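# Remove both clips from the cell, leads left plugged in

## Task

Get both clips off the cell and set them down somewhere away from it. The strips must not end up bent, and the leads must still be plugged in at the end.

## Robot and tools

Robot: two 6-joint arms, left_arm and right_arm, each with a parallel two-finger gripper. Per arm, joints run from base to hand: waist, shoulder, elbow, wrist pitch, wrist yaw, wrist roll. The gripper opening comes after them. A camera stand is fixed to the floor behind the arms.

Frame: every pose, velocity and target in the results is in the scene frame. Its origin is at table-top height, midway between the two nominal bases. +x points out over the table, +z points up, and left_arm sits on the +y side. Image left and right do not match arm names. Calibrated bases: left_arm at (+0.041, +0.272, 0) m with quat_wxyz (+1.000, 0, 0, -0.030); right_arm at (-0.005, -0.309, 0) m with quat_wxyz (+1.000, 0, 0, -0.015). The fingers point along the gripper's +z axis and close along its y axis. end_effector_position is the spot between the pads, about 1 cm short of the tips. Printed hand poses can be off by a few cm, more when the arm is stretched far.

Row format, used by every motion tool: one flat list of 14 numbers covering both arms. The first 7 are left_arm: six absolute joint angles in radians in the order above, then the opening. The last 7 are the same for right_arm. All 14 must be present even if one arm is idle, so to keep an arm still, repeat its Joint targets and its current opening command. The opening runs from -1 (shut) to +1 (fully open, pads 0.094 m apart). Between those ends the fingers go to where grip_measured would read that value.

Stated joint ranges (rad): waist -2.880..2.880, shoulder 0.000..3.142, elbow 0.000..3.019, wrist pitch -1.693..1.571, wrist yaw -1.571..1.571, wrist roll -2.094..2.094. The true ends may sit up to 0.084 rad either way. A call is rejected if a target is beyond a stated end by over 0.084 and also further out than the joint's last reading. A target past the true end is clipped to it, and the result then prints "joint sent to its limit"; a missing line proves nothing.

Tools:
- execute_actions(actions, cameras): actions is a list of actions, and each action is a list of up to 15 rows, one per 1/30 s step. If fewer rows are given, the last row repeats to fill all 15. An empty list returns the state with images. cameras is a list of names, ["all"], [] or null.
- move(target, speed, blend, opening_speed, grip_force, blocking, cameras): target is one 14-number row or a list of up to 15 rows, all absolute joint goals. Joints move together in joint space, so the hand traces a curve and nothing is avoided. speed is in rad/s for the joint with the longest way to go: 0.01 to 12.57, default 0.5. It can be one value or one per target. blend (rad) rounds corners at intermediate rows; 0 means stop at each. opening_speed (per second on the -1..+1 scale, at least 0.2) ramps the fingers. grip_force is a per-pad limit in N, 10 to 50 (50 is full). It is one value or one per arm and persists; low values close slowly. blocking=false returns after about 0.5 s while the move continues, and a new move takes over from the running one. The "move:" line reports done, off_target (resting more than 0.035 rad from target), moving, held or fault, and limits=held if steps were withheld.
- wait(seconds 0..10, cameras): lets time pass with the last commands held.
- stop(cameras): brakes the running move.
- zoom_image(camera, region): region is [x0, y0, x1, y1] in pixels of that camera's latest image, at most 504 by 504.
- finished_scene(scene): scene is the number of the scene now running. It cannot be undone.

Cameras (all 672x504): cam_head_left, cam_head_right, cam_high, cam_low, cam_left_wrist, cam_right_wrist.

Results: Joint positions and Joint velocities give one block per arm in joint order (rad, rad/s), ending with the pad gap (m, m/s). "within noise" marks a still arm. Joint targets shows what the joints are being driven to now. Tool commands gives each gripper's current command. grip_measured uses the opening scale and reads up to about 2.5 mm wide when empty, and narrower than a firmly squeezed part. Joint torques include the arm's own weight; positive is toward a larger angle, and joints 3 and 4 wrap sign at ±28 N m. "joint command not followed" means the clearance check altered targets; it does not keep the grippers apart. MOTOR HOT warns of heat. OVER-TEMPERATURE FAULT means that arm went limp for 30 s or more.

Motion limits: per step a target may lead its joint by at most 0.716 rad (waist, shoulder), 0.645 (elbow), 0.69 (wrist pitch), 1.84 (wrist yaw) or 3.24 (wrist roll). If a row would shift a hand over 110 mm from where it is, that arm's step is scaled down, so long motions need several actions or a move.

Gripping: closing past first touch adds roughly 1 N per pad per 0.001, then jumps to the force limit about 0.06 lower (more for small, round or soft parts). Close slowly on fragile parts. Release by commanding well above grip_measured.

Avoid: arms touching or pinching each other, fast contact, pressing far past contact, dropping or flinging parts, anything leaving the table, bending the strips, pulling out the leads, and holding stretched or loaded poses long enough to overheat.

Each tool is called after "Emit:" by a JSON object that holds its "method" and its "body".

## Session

Emit:
{"method": "execute_actions", "body": {"actions": []}}

Emit:
{"method": "zoom_image", "body": {"camera": "cam_high", "region": [100, 120, 400, 400]}}

Emit:
{"method": "zoom_image", "body": {"camera": "cam_head_left", "region": [280, 240, 500, 440]}}

Scene clock: 0.00 s.
left_arm: end_effector_position=(+0.9073, +0.0155, +0.2303) grip_measured=+1.000 end_effector_quat_wxyz=(+0.541, -0.135, +0.784, -0.271) | right_arm: end_effector_position=(+0.2115, -0.2031, +0.1345) grip_measured=+1.000 end_effector_quat_wxyz=(+0.161, -0.065, +0.979, -0.102)
Joint positions: left_arm=[-0.226 2.188 1.914 0.003 0.007 -0.632 0.094] | right_arm=[0.741 0.87 0.62 -1.179 0.358 0.552 0.094]
Joint velocities: within noise
Joint torques (N m): no reading
Heat: left arm: hottest elbow 27 °C; right arm: hottest gripper 22 °C.
Joint targets: left_arm=[-0.226 2.191 1.941 0.008 0.007 -0.632] | right_arm=[0.741 0.869 0.648 -1.177 0.358 0.552]
Tool commands: left_gripper/opening=+1.0 right_gripper/opening=+1.0

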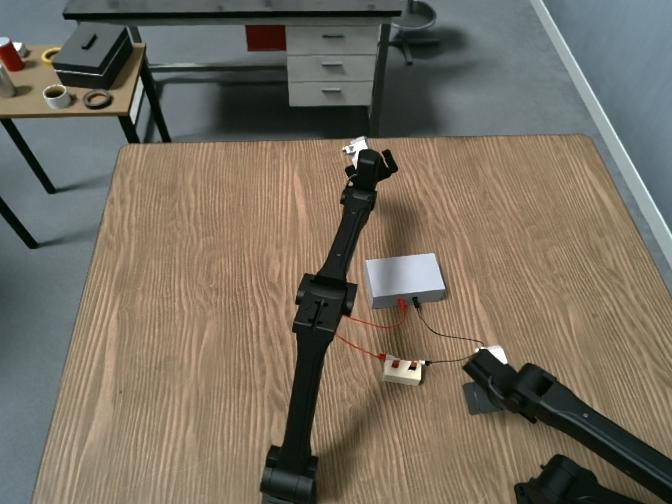

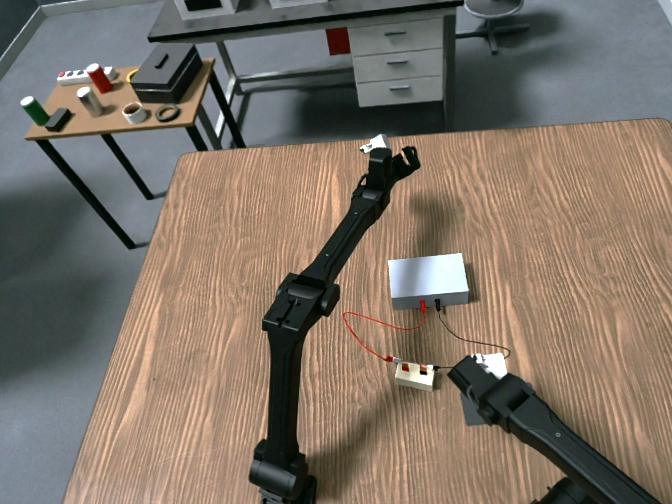

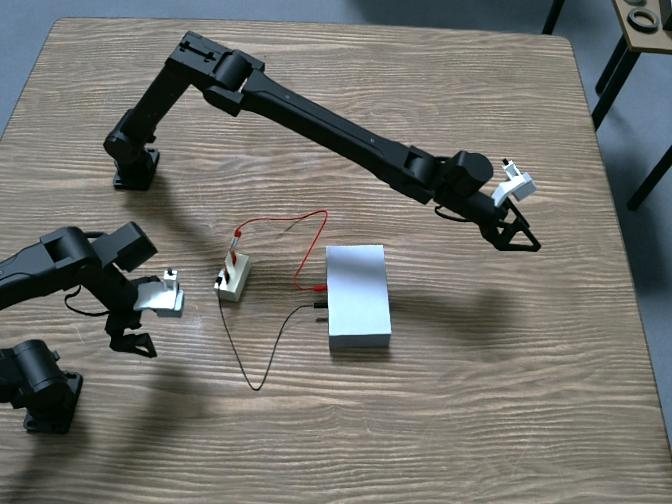

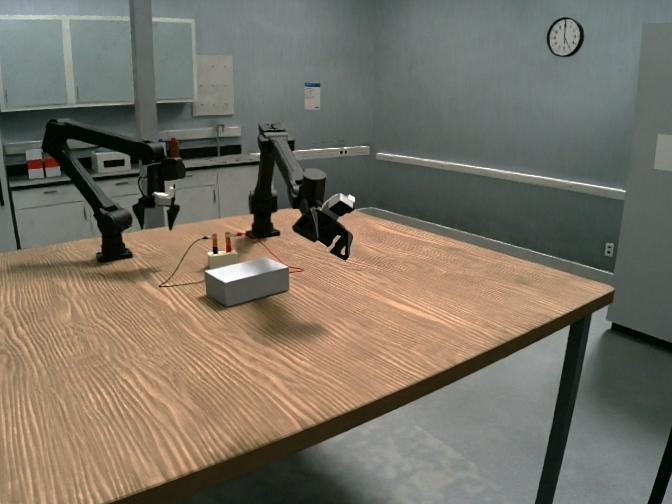

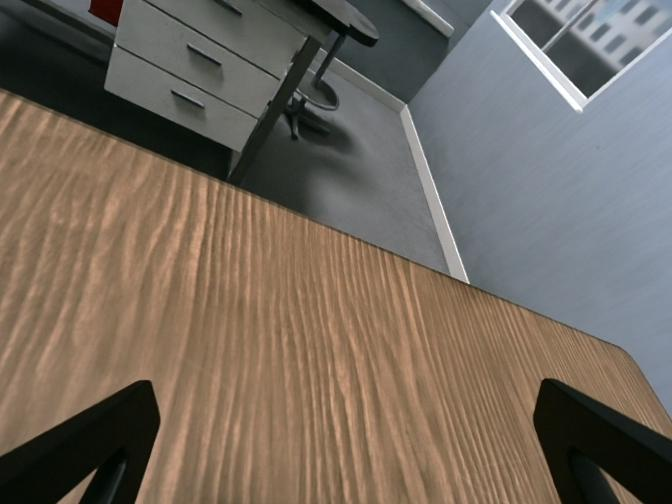

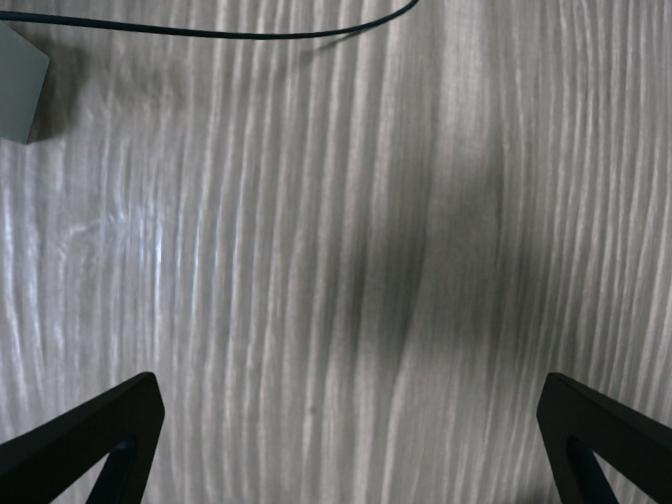

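Scaled by 1.680 from the camera's 672x504 image, which has a finer 960x720 frame.

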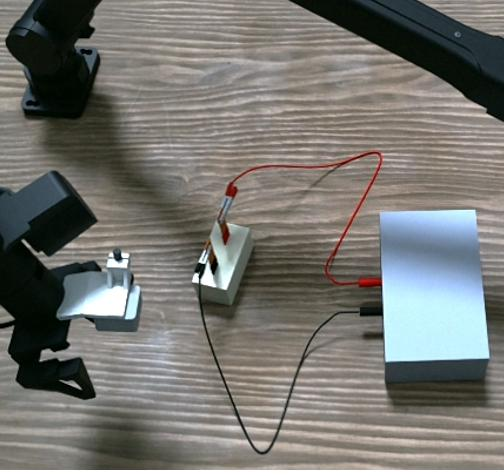

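Scaled by 2.291 from the camera's 672x504 image, which has a finer 960x720 frame.

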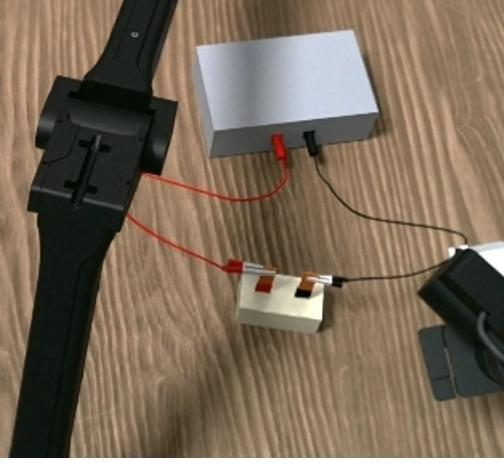

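Emit:
{"method": "move", "body": {"target": [[0.4,1.8,2.3,-1.0,0,0.0,1,0.741,1.15,1.15,-1.3,0.0,-0.2,1],[0.4,1.8,2.3,-1.0,0,0.0,1,0.65,1.427,1.138,-1.272,0.0,-0.763,1]], "speed": 0.8, "blend": 0.05, "cameras": ["all"]}}

Scene clock: 5.57 s.
left_arm: end_effector_position=(+0.7265, +0.5160, +0.5351) grip_measured=+1.000 end_effector_quat_wxyz=(+0.496, -0.153, +0.851, +0.082) | right_arm: end_effector_position=(+0.3040, -0.0827, +0.1402) grip_measured=+1.000 end_effector_quat_wxyz=(-0.026, -0.637, +0.770, +0.000)
Joint positions: left_arm=[0.403 1.792 2.262 -0.988 0.001 -0.013 0.094] | right_arm=[0.664 1.43 1.09 -1.284 0.002 -0.75 0.094]
Joint torques (N m): left_arm=[-1.85 -19.55 12.07 1.11 -0.09 0.19] | right_arm=[0.21 -8.7 13.52 1.06 -0.18 -0.04]
Heat: left arm: hottest elbow 28 °C; right arm: hottest elbow 22 °C.
Joint targets: left_arm=[0.400 1.800 2.300 -1.000 0.000 0.000] | right_arm=[0.650 1.427 1.138 -1.272 0.000 -0.763]
move: off_target (left_arm, right_arm); left_arm: the elbow is farthest, 0.038 rad from its target; right_arm: the elbow is farthest, 0.048 rad from its target

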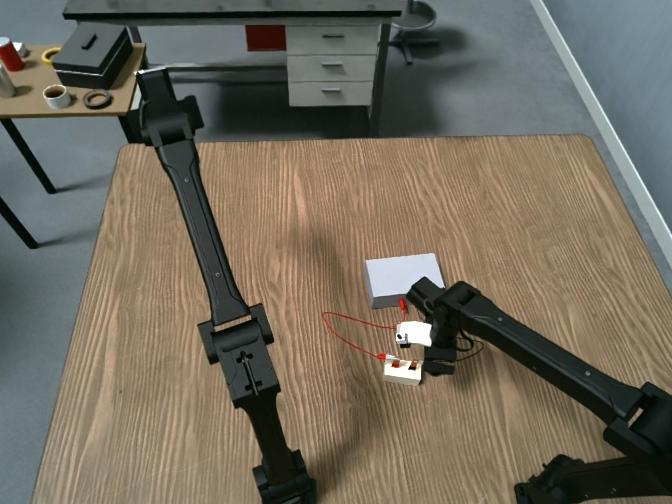

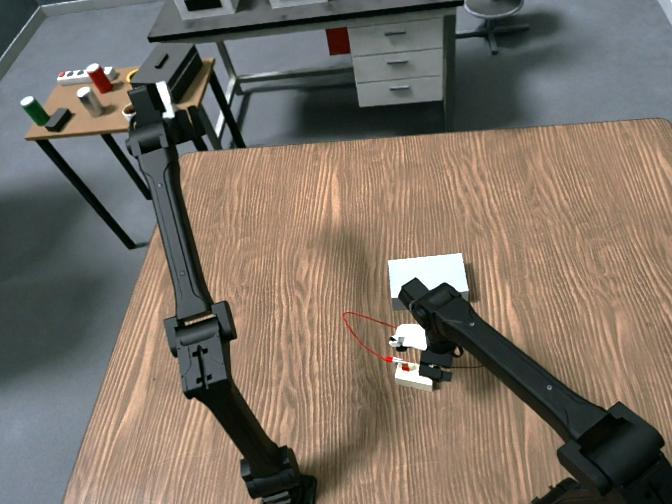

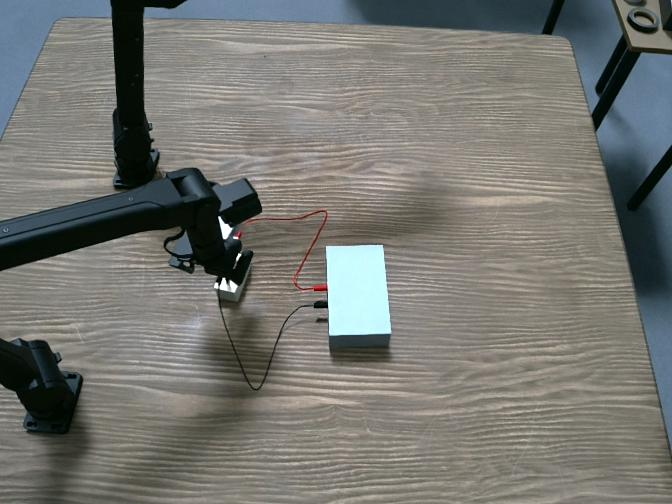

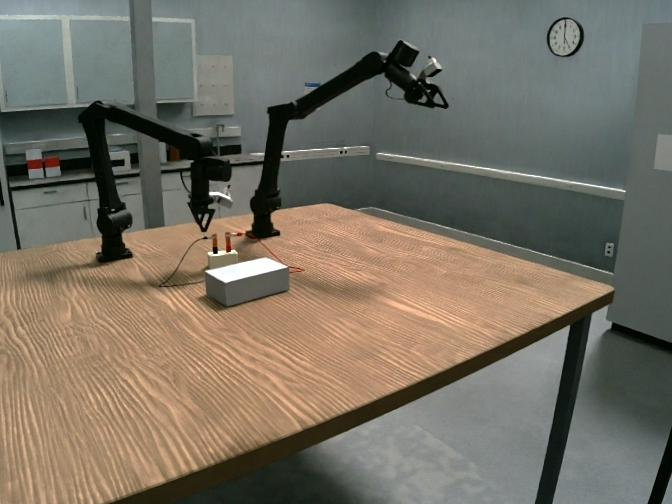

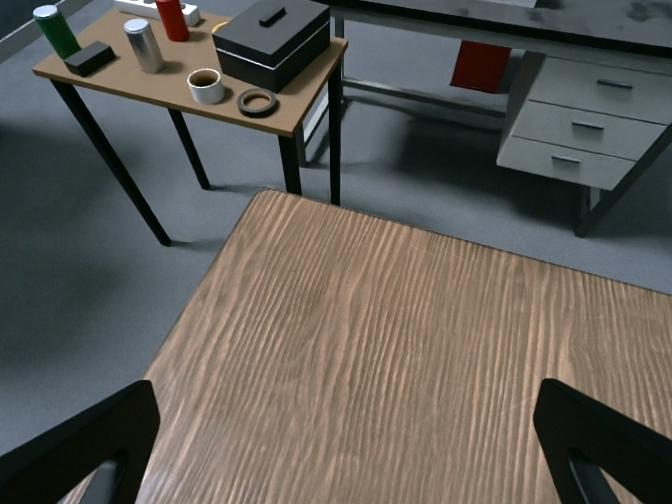

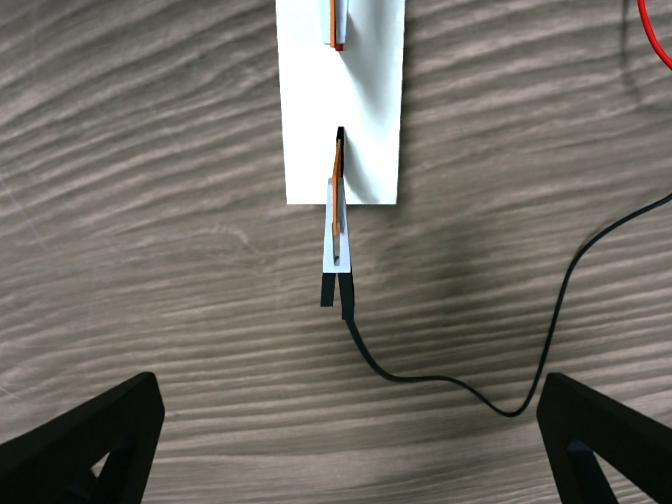

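Emit:
{"method": "move", "body": {"target": [0.4,1.8,2.3,-1.0,0,0.0,1,0.711,1.456,1.003,-1.116,0.0,-0.7056,0.2], "speed": 0.3, "cameras": ["cam_right_wrist","cam_low"]}}

Emit:
{"method": "zoom_image", "body": {"camera": "cam_low", "region": [160, 190, 260, 290]}}

Emit:
{"method": "zoom_image", "body": {"camera": "cam_right_wrist", "region": [230, 260, 470, 504]}}

Scene clock: 10.50 s.
left_arm: end_effector_position=(+0.7265, +0.5160, +0.5351) grip_measured=+1.000 end_effector_quat_wxyz=(+0.496, -0.153, +0.851, +0.082) | right_arm: end_effector_position=(+0.3002, -0.0685, +0.1008) grip_measured=+0.201 end_effector_quat_wxyz=(-0.004, -0.639, +0.769, -0.001)
Joint positions: left_arm=[0.403 1.792 2.262 -0.988 0.001 -0.013 0.094] | right_arm=[0.699 1.457 1.008 -1.13 0.002 -0.719 0.056]
Joint torques (N m): left_arm=[-2.08 -19.72 12.18 1.22 -0.05 0.21] | right_arm=[2.14 -8.94 8.43 1.24 -0.16 0.17]
Heat: left arm: hottest elbow 28 °C; right arm: hottest elbow 22 °C.
Joint targets: left_arm=[0.400 1.800 2.300 -1.000 0.000 0.000] | right_arm=[0.711 1.456 1.003 -1.116 0.000 -0.706]
move: off_target (left_arm); left_arm: the elbow is farthest, 0.038 rad from its target
Images, in order (width x height): cam_low 672x504, cam_right_wrist 672x504.

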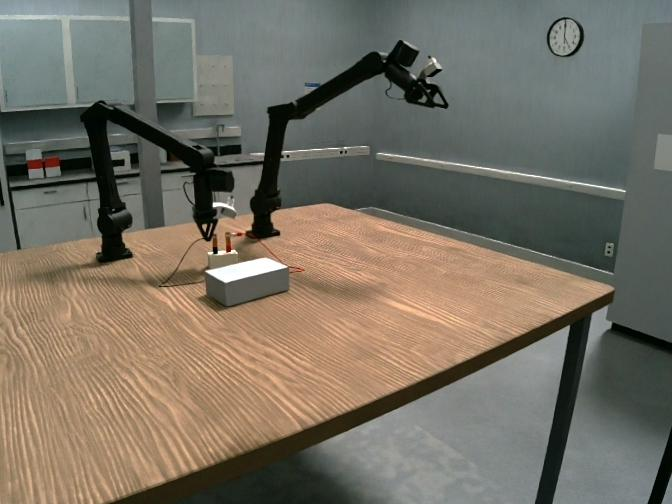

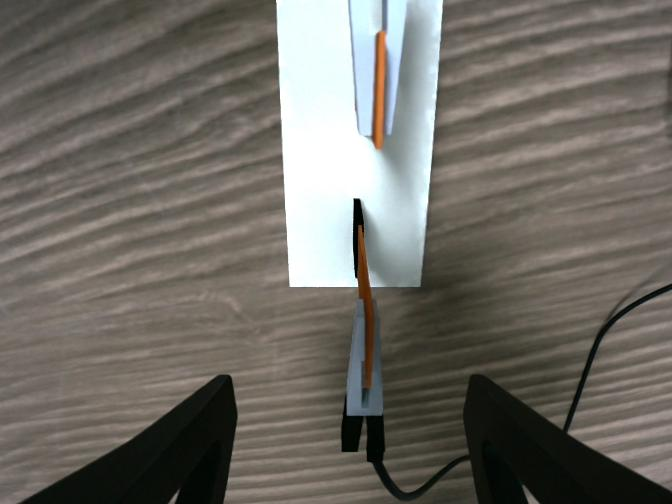

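Scaled by 5.040 from the camera's 672x504 image, which has a finer 960x720 frame.

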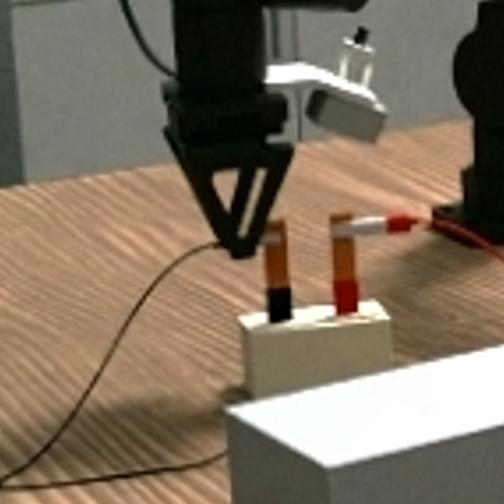

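Scaled by 2.066 from the camera's 672x504 image, which has a finer 960x720 frame.

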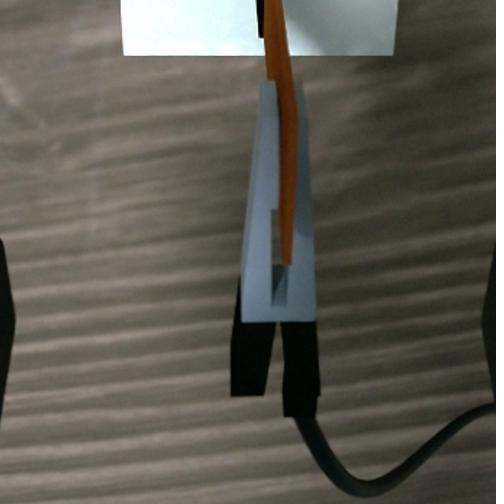

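Emit:
{"method": "move", "body": {"target": [0.4,1.8,2.3,-1.0,0,0.0,1,0.715,1.481,1.002,-1.083,0.0,-0.700,0.0], "speed": 0.15, "cameras": ["cam_right_wrist","cam_low"]}}

Emit:
{"method": "zoom_image", "body": {"camera": "cam_low", "region": [160, 190, 260, 290]}}

Emit:
{"method": "zoom_image", "body": {"camera": "cam_right_wrist", "region": [230, 260, 470, 504]}}

Scene clock: 13.97 s.
left_arm: end_effector_position=(+0.7265, +0.5160, +0.5351) grip_measured=+1.000 end_effector_quat_wxyz=(+0.496, -0.153, +0.851, +0.082) | right_arm: end_effector_position=(+0.3057, -0.0632, +0.0936) grip_measured=+0.001 end_effector_quat_wxyz=(+0.003, -0.638, +0.770, -0.001)
Joint positions: left_arm=[0.403 1.792 2.262 -0.988 0.001 -0.013 0.094] | right_arm=[0.701 1.476 1.008 -1.097 0.002 -0.713 0.047]
Joint torques (N m): left_arm=[-1.61 -20.01 12.23 1.14 -0.07 0.19] | right_arm=[2.26 -8.41 8.21 1.28 -0.16 0.19]
Heat: left arm: hottest elbow 28 °C; right arm: hottest elbow 22 °C.
Joint targets: left_arm=[0.400 1.800 2.300 -1.000 0.000 0.000] | right_arm=[0.715 1.481 1.002 -1.083 0.000 -0.700]
move: off_target (left_arm); left_arm: the elbow is farthest, 0.038 rad from its target
Images, in order (width x height): cam_low 672x504, cam_right_wrist 672x504.

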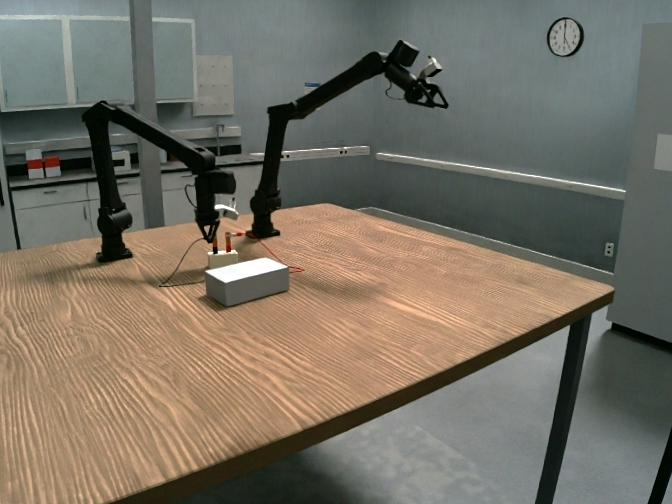

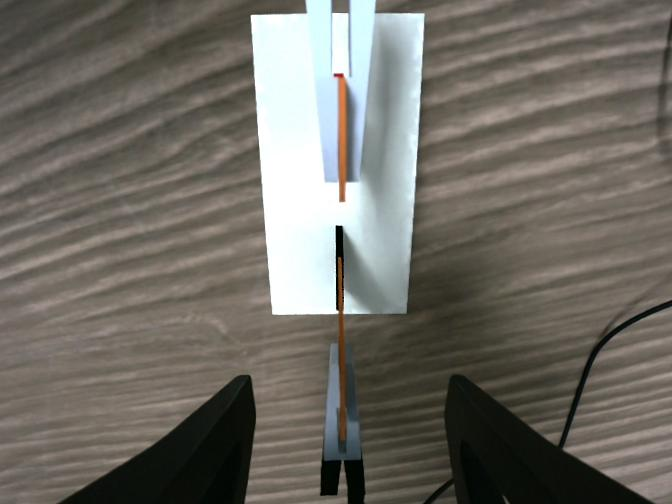

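Scaled by 5.040 from the camera's 672x504 image, which has a finer 960x720 frame.

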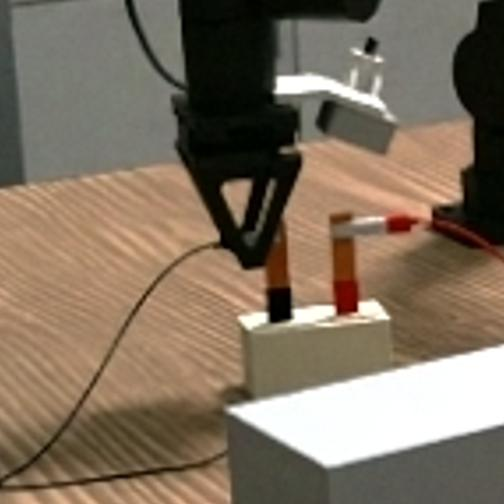

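Scaled by 2.066 from the camera's 672x504 image, which has a finer 960x720 frame.

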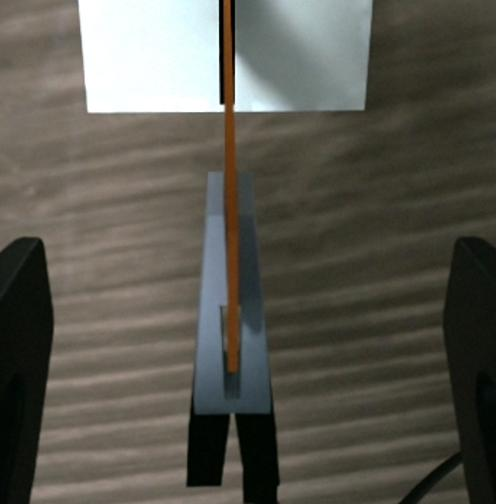

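Emit:
{"method": "move", "body": {"target": [0.4,1.8,2.3,-1.0,0,0.0,1,0.674,1.449,0.977,-1.083,0.0,-0.739,0.0], "speed": 0.1, "cameras": ["cam_right_wrist","cam_low"]}}

Emit:
{"method": "zoom_image", "body": {"camera": "cam_low", "region": [160, 190, 260, 290]}}

Emit:
{"method": "zoom_image", "body": {"camera": "cam_right_wrist", "region": [230, 260, 470, 504]}}

Scene clock: 17.93 s.
left_arm: end_effector_position=(+0.7265, +0.5160, +0.5351) grip_measured=+1.000 end_effector_quat_wxyz=(+0.496, -0.153, +0.851, +0.082) | right_arm: end_effector_position=(+0.3015, -0.0726, +0.0906) grip_measured=+0.001 end_effector_quat_wxyz=(-0.002, -0.638, +0.770, -0.001)
Joint positions: left_arm=[0.403 1.792 2.262 -0.988 0.001 -0.013 0.094] | right_arm=[0.688 1.463 0.985 -1.096 0.001 -0.726 0.047]
Joint torques (N m): left_arm=[-2.14 -19.78 12.14 1.22 -0.08 0.21] | right_arm=[0.21 -9.76 7.95 1.21 -0.16 -0.05]
Heat: left arm: hottest elbow 29 °C; right arm: hottest elbow 22 °C.
Joint targets: left_arm=[0.400 1.800 2.300 -1.000 0.000 0.000] | right_arm=[0.674 1.449 0.977 -1.083 0.000 -0.739]
move: off_target (left_arm); left_arm: the elbow is farthest, 0.038 rad from its target
Images, in order (width x height): cam_low 672x504, cam_right_wrist 672x504.

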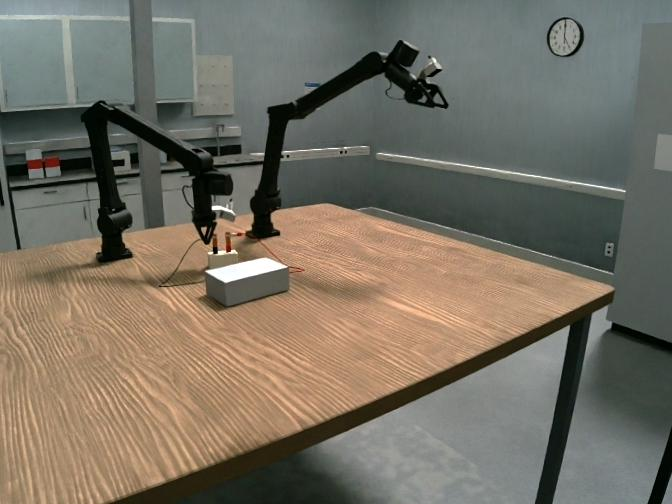

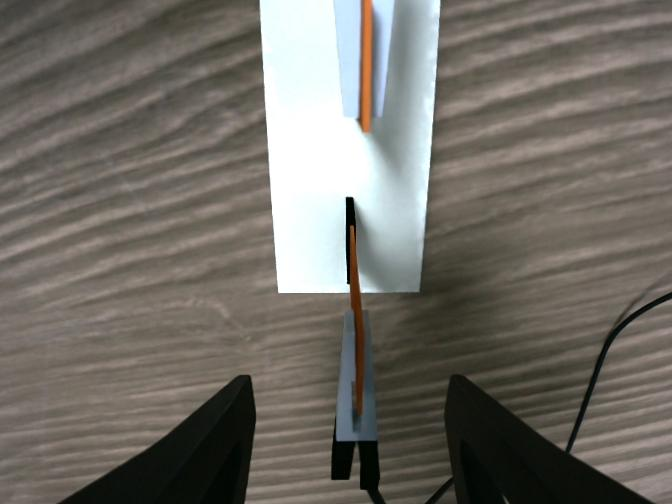

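Scaled by 5.040 from the camera's 672x504 image, which has a finer 960x720 frame.

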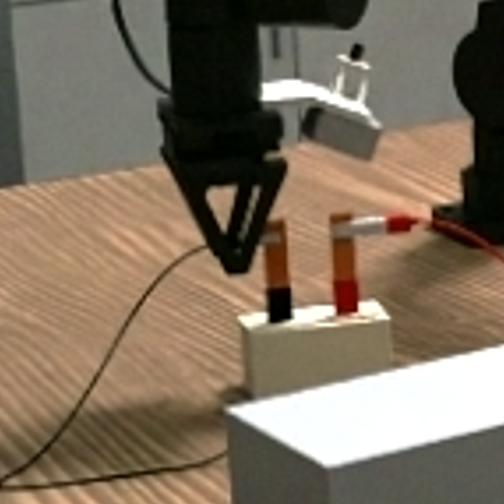

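Scaled by 2.066 from the camera's 672x504 image, which has a finer 960x720 frame.

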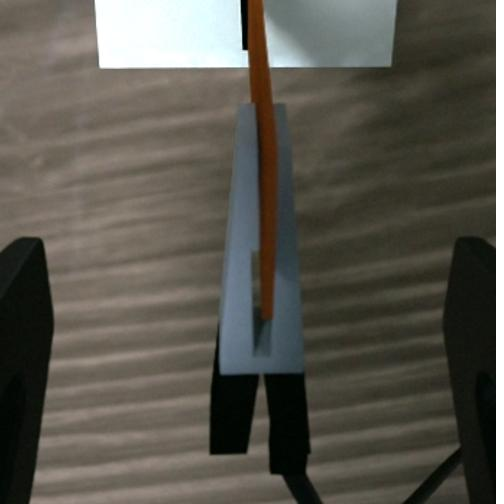

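Emit:
{"method": "move", "body": {"target": [[0.4,1.8,2.3,-1.0,0,0.0,1,0.674,1.446,1.06,-1.122,0.0,-0.739,0.0],[0.4,1.8,2.3,-1.0,0,0.0,1,0.674,1.446,0.994,-1.122,0.0,-0.739,-0.4]], "speed": 0.2, "cameras": ["cam_right_wrist","cam_low"]}}

Emit:
{"method": "zoom_image", "body": {"camera": "cam_low", "region": [160, 190, 260, 290]}}

Emit:
{"method": "zoom_image", "body": {"camera": "cam_right_wrist", "region": [230, 260, 470, 504]}}

Scene clock: 22.67 s.
left_arm: end_effector_position=(+0.7265, +0.5160, +0.5351) grip_measured=+1.000 end_effector_quat_wxyz=(+0.496, -0.153, +0.851, +0.082) | right_arm: end_effector_position=(+0.3049, -0.0700, +0.0980) grip_measured=-0.398 end_effector_quat_wxyz=(+0.002, -0.638, +0.770, -0.001)
Joint positions: left_arm=[0.403 1.792 2.262 -0.988 0.001 -0.013 0.094] | right_arm=[0.688 1.46 1.004 -1.111 0.001 -0.727 0.028]
Joint torques (N m): left_arm=[-2.26 -20.07 12.07 1.11 -0.08 0.17] | right_arm=[0.15 -9.82 7.9 0.23 -0.16 -0.06]
Heat: left arm: hottest elbow 29 °C; right arm: hottest elbow 22 °C.
Joint targets: left_arm=[0.400 1.800 2.300 -1.000 0.000 0.000] | right_arm=[0.674 1.446 0.994 -1.122 0.000 -0.739]
move: off_target (left_arm); left_arm: the elbow is farthest, 0.038 rad from its target
Images, in order (width x height): cam_low 672x504, cam_right_wrist 672x504.

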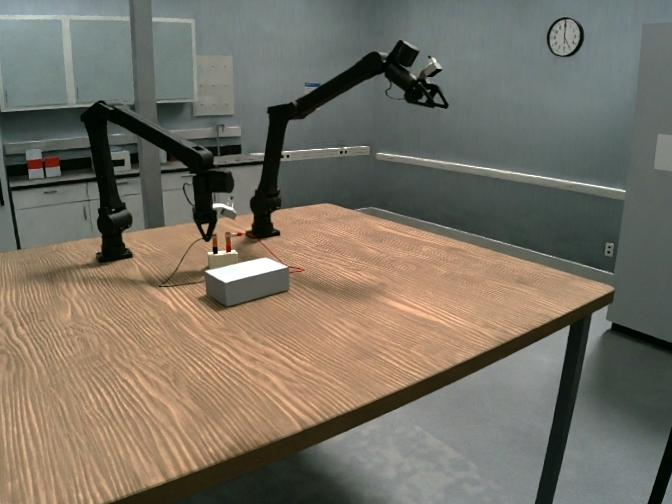

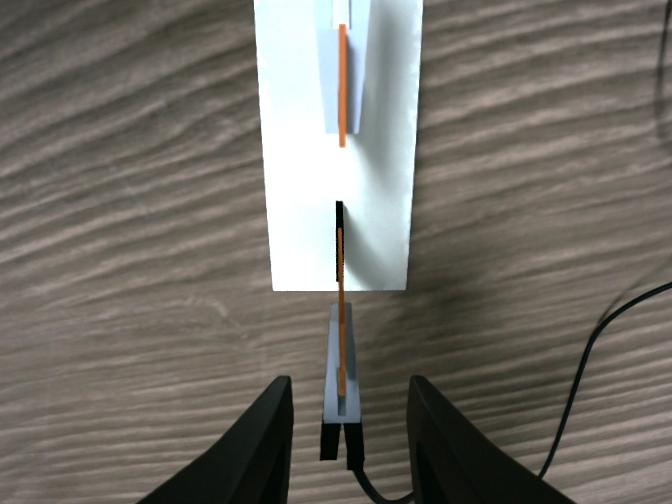

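Scaled by 5.040 from the camera's 672x504 image, which has a finer 960x720 frame.

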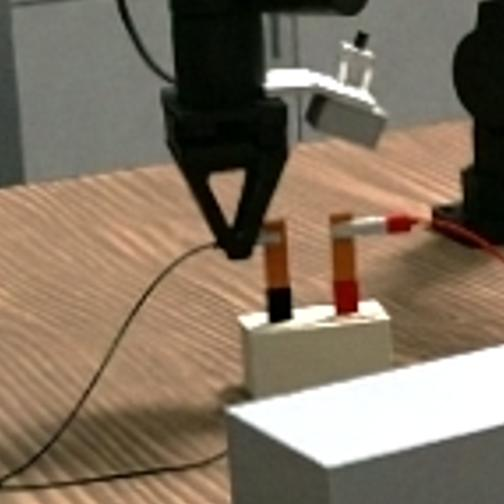

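Scaled by 2.066 from the camera's 672x504 image, which has a finer 960x720 frame.

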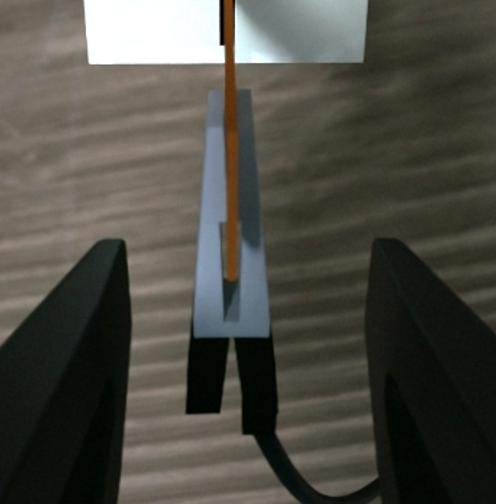

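Emit:
{"method": "move", "body": {"target": [0.4,1.8,2.3,-1.0,0,0.0,1, 0.705,1.446,0.994,-1.129,0.0,-0.742,-0.4], "speed": 0.1, "cameras": ["cam_right_wrist","cam_low"]}}

Emit:
{"method": "zoom_image", "body": {"camera": "cam_right_wrist", "region": [230, 260, 470, 504]}}

Scene clock: 28.80 s.
left_arm: end_effector_position=(+0.7265, +0.5160, +0.5351) grip_measured=+1.000 end_effector_quat_wxyz=(+0.496, -0.153, +0.851, +0.082) | right_arm: end_effector_position=(+0.3030, -0.0704, +0.0980) grip_measured=-0.399 end_effector_quat_wxyz=(-0.002, -0.640, +0.768, -0.001)
Joint positions: left_arm=[0.403 1.792 2.262 -0.988 0.001 -0.013 0.094] | right_arm=[0.69 1.46 1.004 -1.118 0.001 -0.729 0.028]
Joint torques (N m): left_arm=[-1.44 -19.55 12.16 1.26 -0.07 0.14] | right_arm=[2.26 -9.76 7.9 0.25 -0.16 -0.08]
Heat: left arm: hottest elbow 29 °C; right arm: hottest elbow 22 °C.
Joint targets: left_arm=[0.400 1.800 2.300 -1.000 0.000 0.000] | right_arm=[0.705 1.446 0.994 -1.129 0.000 -0.742]
move: off_target (left_arm); left_arm: the elbow is farthest, 0.038 rad from its target
Images, in order (width x height): cam_low 672x504, cam_right_wrist 672x504.

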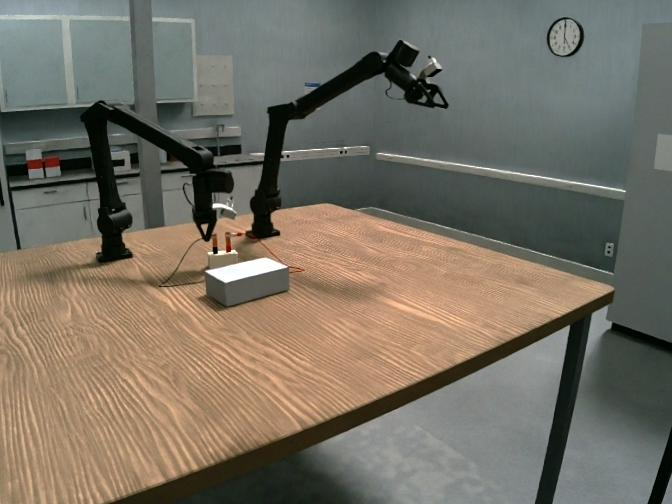

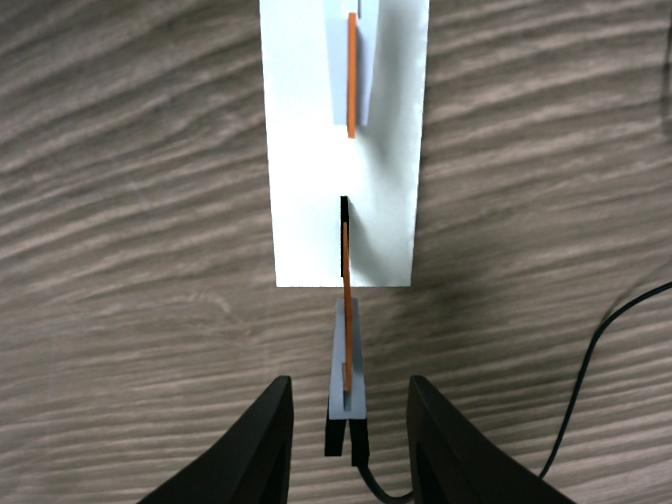

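Scaled by 2.066 from the camera's 672x504 image, which has a finer 960x720 frame.

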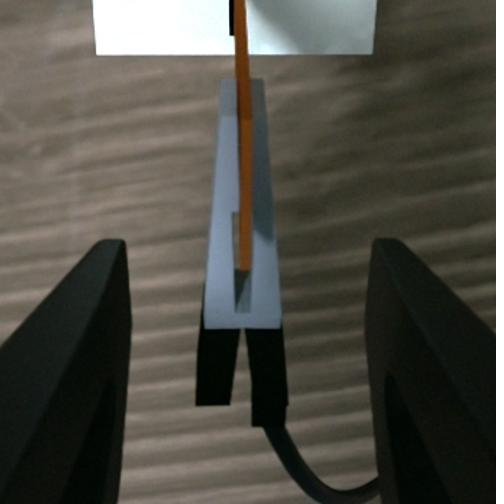

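Emit:
{"method": "move", "body": {"target": [0.4,1.8,2.3,-1.0,0,0.0,1, 0.707,1.446,0.994,-1.130,0.0,-0.742,-0.7], "speed": 0.1, "opening_speed": 0.4, "cameras": ["cam_right_wrist"]}}

Emit:
{"method": "zoom_image", "body": {"camera": "cam_right_wrist", "region": [230, 260, 470, 504]}}

Scene clock: 30.97 s.
left_arm: end_effector_position=(+0.7265, +0.5160, +0.5351) grip_measured=+1.000 end_effector_quat_wxyz=(+0.496, -0.153, +0.851, +0.082) | right_arm: end_effector_position=(+0.3027, -0.0700, +0.0980) grip_measured=-0.698 end_effector_quat_wxyz=(-0.002, -0.641, +0.768, -0.001)
Joint positions: left_arm=[0.403 1.792 2.262 -0.988 0.001 -0.013 0.094] | right_arm=[0.692 1.46 1.004 -1.118 0.001 -0.729 0.014]
Joint torques (N m): left_arm=[-1.79 -19.66 12.04 1.25 -0.06 0.22] | right_arm=[2.37 -9.82 7.91 0.17 -0.17 -0.06]
Heat: left arm: hottest elbow 30 °C; right arm: hottest elbow 22 °C.
Joint targets: left_arm=[0.400 1.800 2.300 -1.000 0.000 0.000] | right_arm=[0.707 1.446 0.994 -1.130 0.000 -0.742]
move: off_target (left_arm); left_arm: the elbow is farthest, 0.038 rad from its target
Images, in order (width x height): cam_right_wrist 672x504.

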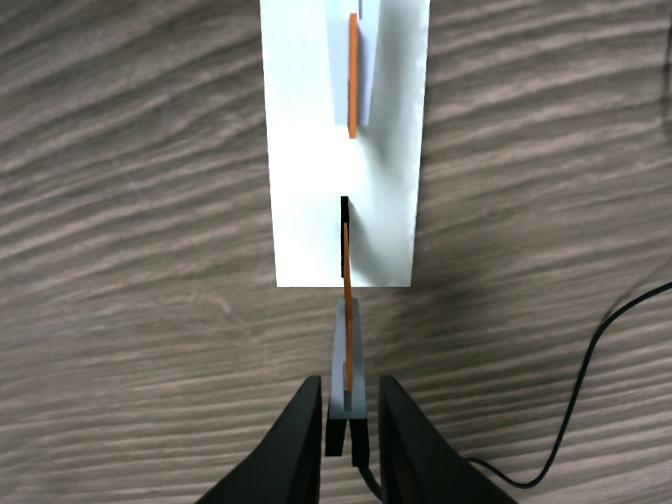

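Scaled by 2.066 from the camera's 672x504 image, which has a finer 960x720 frame.

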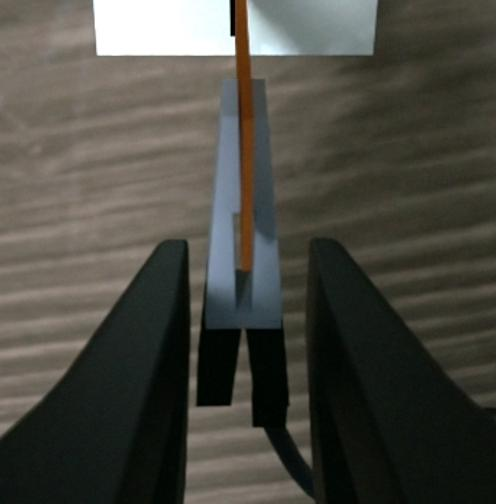

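Emit:
{"method": "move", "body": {"target": [0.4,1.8,2.3,-1.0,0,0.0,1, 0.711,1.446,0.994,-1.133,0.0,-0.744,-0.75], "speed": 0.1, "opening_speed": 0.3, "cameras": ["cam_right_wrist"]}}

Emit:
{"method": "zoom_image", "body": {"camera": "cam_right_wrist", "region": [230, 260, 470, 504]}}

Scene clock: 32.67 s.
left_arm: end_effector_position=(+0.7265, +0.5160, +0.5351) grip_measured=+1.000 end_effector_quat_wxyz=(+0.496, -0.153, +0.851, +0.082) | right_arm: end_effector_position=(+0.3011, -0.0694, +0.0980) grip_measured=-0.749 end_effector_quat_wxyz=(-0.004, -0.643, +0.766, -0.001)
Joint positions: left_arm=[0.403 1.792 2.262 -0.988 0.001 -0.013 0.094] | right_arm=[0.695 1.46 1.004 -1.121 0.001 -0.731 0.012]
Joint torques (N m): left_arm=[-1.67 -20.07 12.23 1.26 -0.05 0.2] | right_arm=[2.37 -9.82 7.9 0.2 -0.16 -0.1]
Heat: left arm: hottest elbow 30 °C; right arm: hottest elbow 22 °C.
Joint targets: left_arm=[0.400 1.800 2.300 -1.000 0.000 0.000] | right_arm=[0.711 1.446 0.994 -1.133 0.000 -0.744]
move: off_target (left_arm); left_arm: the elbow is farthest, 0.038 rad from its target
Images, in order (width x height): cam_right_wrist 672x504.

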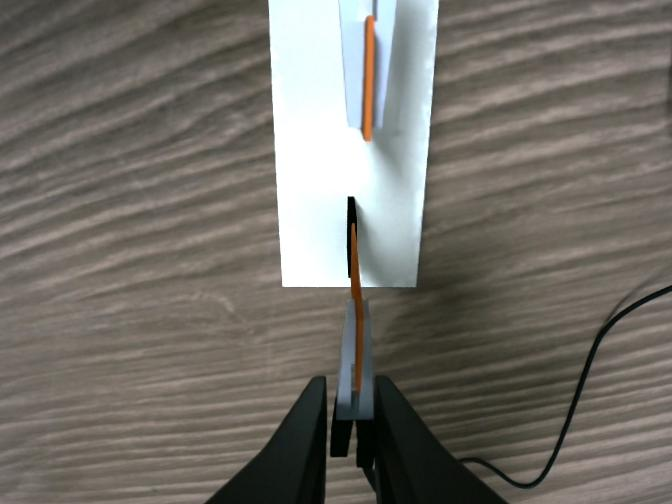

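Scaled by 2.066 from the camera's 672x504 image, which has a finer 960x720 frame.

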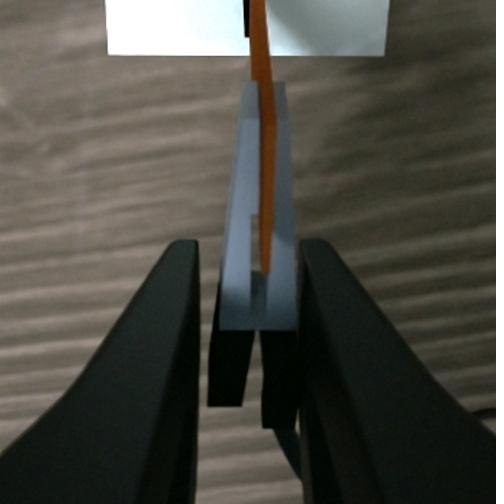

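Emit:
{"method": "move", "body": {"target": [0.4,1.8,2.3,-1.0,0,0.0,1, 0.679,1.446,0.994,-1.133,0.0,-0.744,-0.75], "speed": 0.1, "cameras": ["cam_right_wrist"]}}

Emit:
{"method": "zoom_image", "body": {"camera": "cam_right_wrist", "region": [230, 260, 470, 504]}}

Scene clock: 37.00 s.
left_arm: end_effector_position=(+0.7265, +0.5160, +0.5351) grip_measured=+1.000 end_effector_quat_wxyz=(+0.496, -0.153, +0.851, +0.082) | right_arm: end_effector_position=(+0.3016, -0.0701, +0.0980) grip_measured=-0.749 end_effector_quat_wxyz=(-0.004, -0.642, +0.767, -0.001)
Joint positions: left_arm=[0.403 1.792 2.262 -0.988 0.001 -0.013 0.094] | right_arm=[0.693 1.46 1.004 -1.121 0.001 -0.731 0.012]
Joint torques (N m): left_arm=[-1.73 -19.72 12.12 1.2 -0.1 0.15] | right_arm=[0.21 -9.82 7.9 0.2 -0.16 -0.06]
Heat: left arm: hottest elbow 30 °C; right arm: hottest elbow 22 °C.
Joint targets: left_arm=[0.400 1.800 2.300 -1.000 0.000 0.000] | right_arm=[0.679 1.446 0.994 -1.133 0.000 -0.744]
move: off_target (left_arm); left_arm: the elbow is farthest, 0.038 rad from its target
Images, in order (width x height): cam_right_wrist 672x504.

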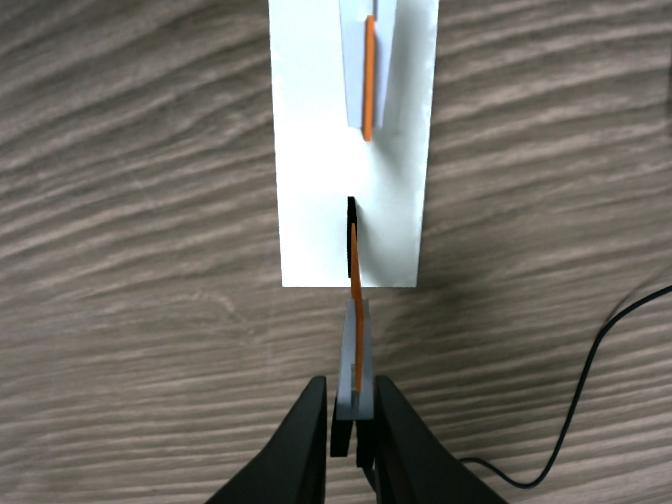

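Scaled by 2.066 from the camera's 672x504 image, which has a finer 960x720 frame.

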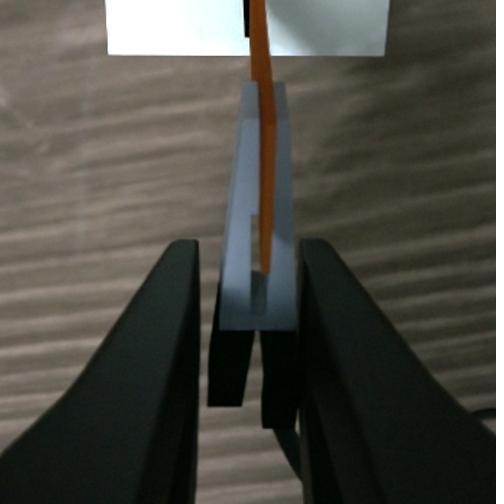

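Emit:
{"method": "move", "body": {"target": [0.4,1.8,2.3,-1.0,0,0.0,1, 0.677,1.446,0.994,-1.133,0.0,-0.744,-0.75], "speed": 0.1, "cameras": ["cam_right_wrist"]}}

Emit:
{"method": "zoom_image", "body": {"camera": "cam_right_wrist", "region": [230, 260, 470, 504]}}

Scene clock: 38.70 s.
left_arm: end_effector_position=(+0.7265, +0.5160, +0.5351) grip_measured=+1.000 end_effector_quat_wxyz=(+0.496, -0.153, +0.851, +0.082) | right_arm: end_effector_position=(+0.3019, -0.0705, +0.0980) grip_measured=-0.749 end_effector_quat_wxyz=(-0.004, -0.641, +0.767, -0.001)
Joint positions: left_arm=[0.403 1.792 2.262 -0.988 0.001 -0.013 0.094] | right_arm=[0.692 1.46 1.004 -1.121 0.001 -0.731 0.012]
Joint torques (N m): left_arm=[-1.79 -20.25 12.18 1.21 -0.09 0.21] | right_arm=[0.09 -9.82 7.88 0.2 -0.16 -0.06]
Heat: left arm: hottest elbow 30 °C; right arm: hottest elbow 22 °C.
Joint targets: left_arm=[0.400 1.800 2.300 -1.000 0.000 0.000] | right_arm=[0.677 1.446 0.994 -1.133 0.000 -0.744]
move: off_target (left_arm); left_arm: the elbow is farthest, 0.038 rad from its target
Images, in order (width x height): cam_right_wrist 672x504.

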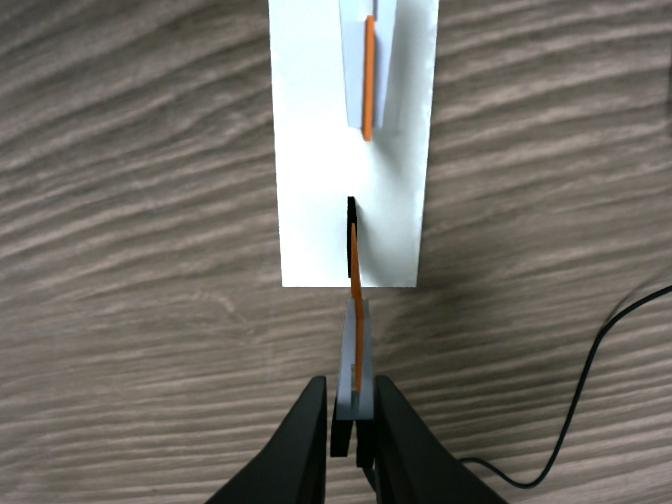

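Scaled by 2.066 from the camera's 672x504 image, which has a finer 960x720 frame.

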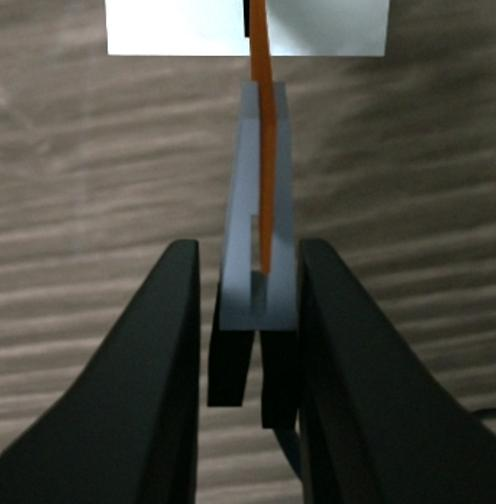

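Emit:
{"method": "move", "body": {"target": [0.4,1.8,2.3,-1.0,0,0.0,1, 0.6745,1.446,0.994,-1.133,0.0,-0.744,-0.75], "speed": 0.1, "cameras": ["cam_right_wrist"]}}

Emit:
{"method": "zoom_image", "body": {"camera": "cam_right_wrist", "region": [230, 260, 470, 504]}}

Scene clock: 40.53 s.
left_arm: end_effector_position=(+0.7265, +0.5160, +0.5351) grip_measured=+1.000 end_effector_quat_wxyz=(+0.496, -0.153, +0.851, +0.082) | right_arm: end_effector_position=(+0.3024, -0.0712, +0.0980) grip_measured=-0.749 end_effector_quat_wxyz=(-0.004, -0.641, +0.768, -0.001)
Joint positions: left_arm=[0.403 1.792 2.262 -0.988 0.001 -0.013 0.094] | right_arm=[0.69 1.46 1.004 -1.121 0.001 -0.731 0.012]
Joint torques (N m): left_arm=[-1.73 -20.07 12.1 1.22 -0.05 0.2] | right_arm=[0.09 -9.76 7.9 0.2 -0.16 -0.06]
Heat: left arm: hottest elbow 30 °C; right arm: hottest elbow 22 °C.
Joint targets: left_arm=[0.400 1.800 2.300 -1.000 0.000 0.000] | right_arm=[0.674 1.446 0.994 -1.133 0.000 -0.744]
move: off_target (left_arm); left_arm: the elbow is farthest, 0.038 rad from its target
Images, in order (width x height): cam_right_wrist 672x504.

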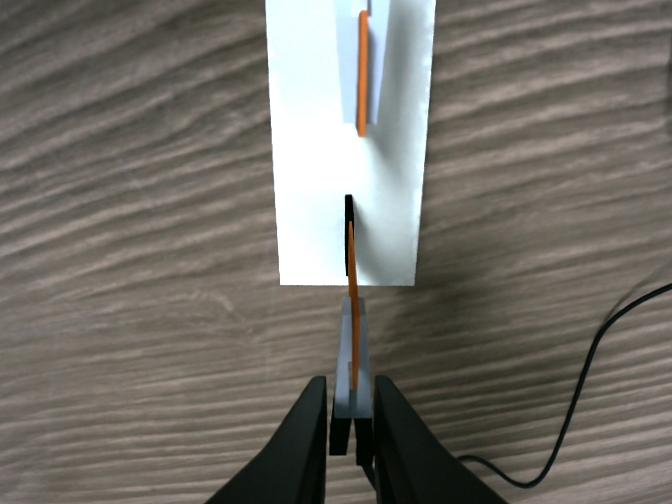

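Scaled by 2.066 from the camera's 672x504 image, which has a finer 960x720 frame.

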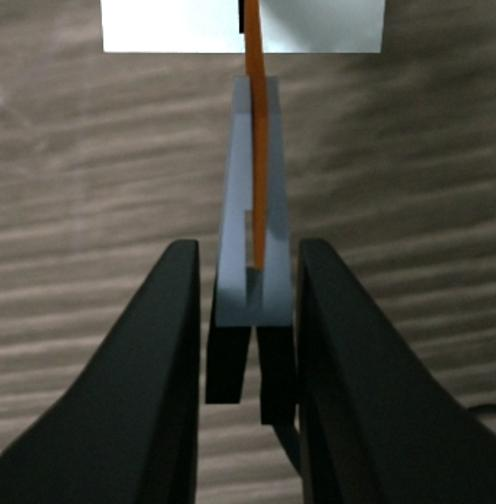

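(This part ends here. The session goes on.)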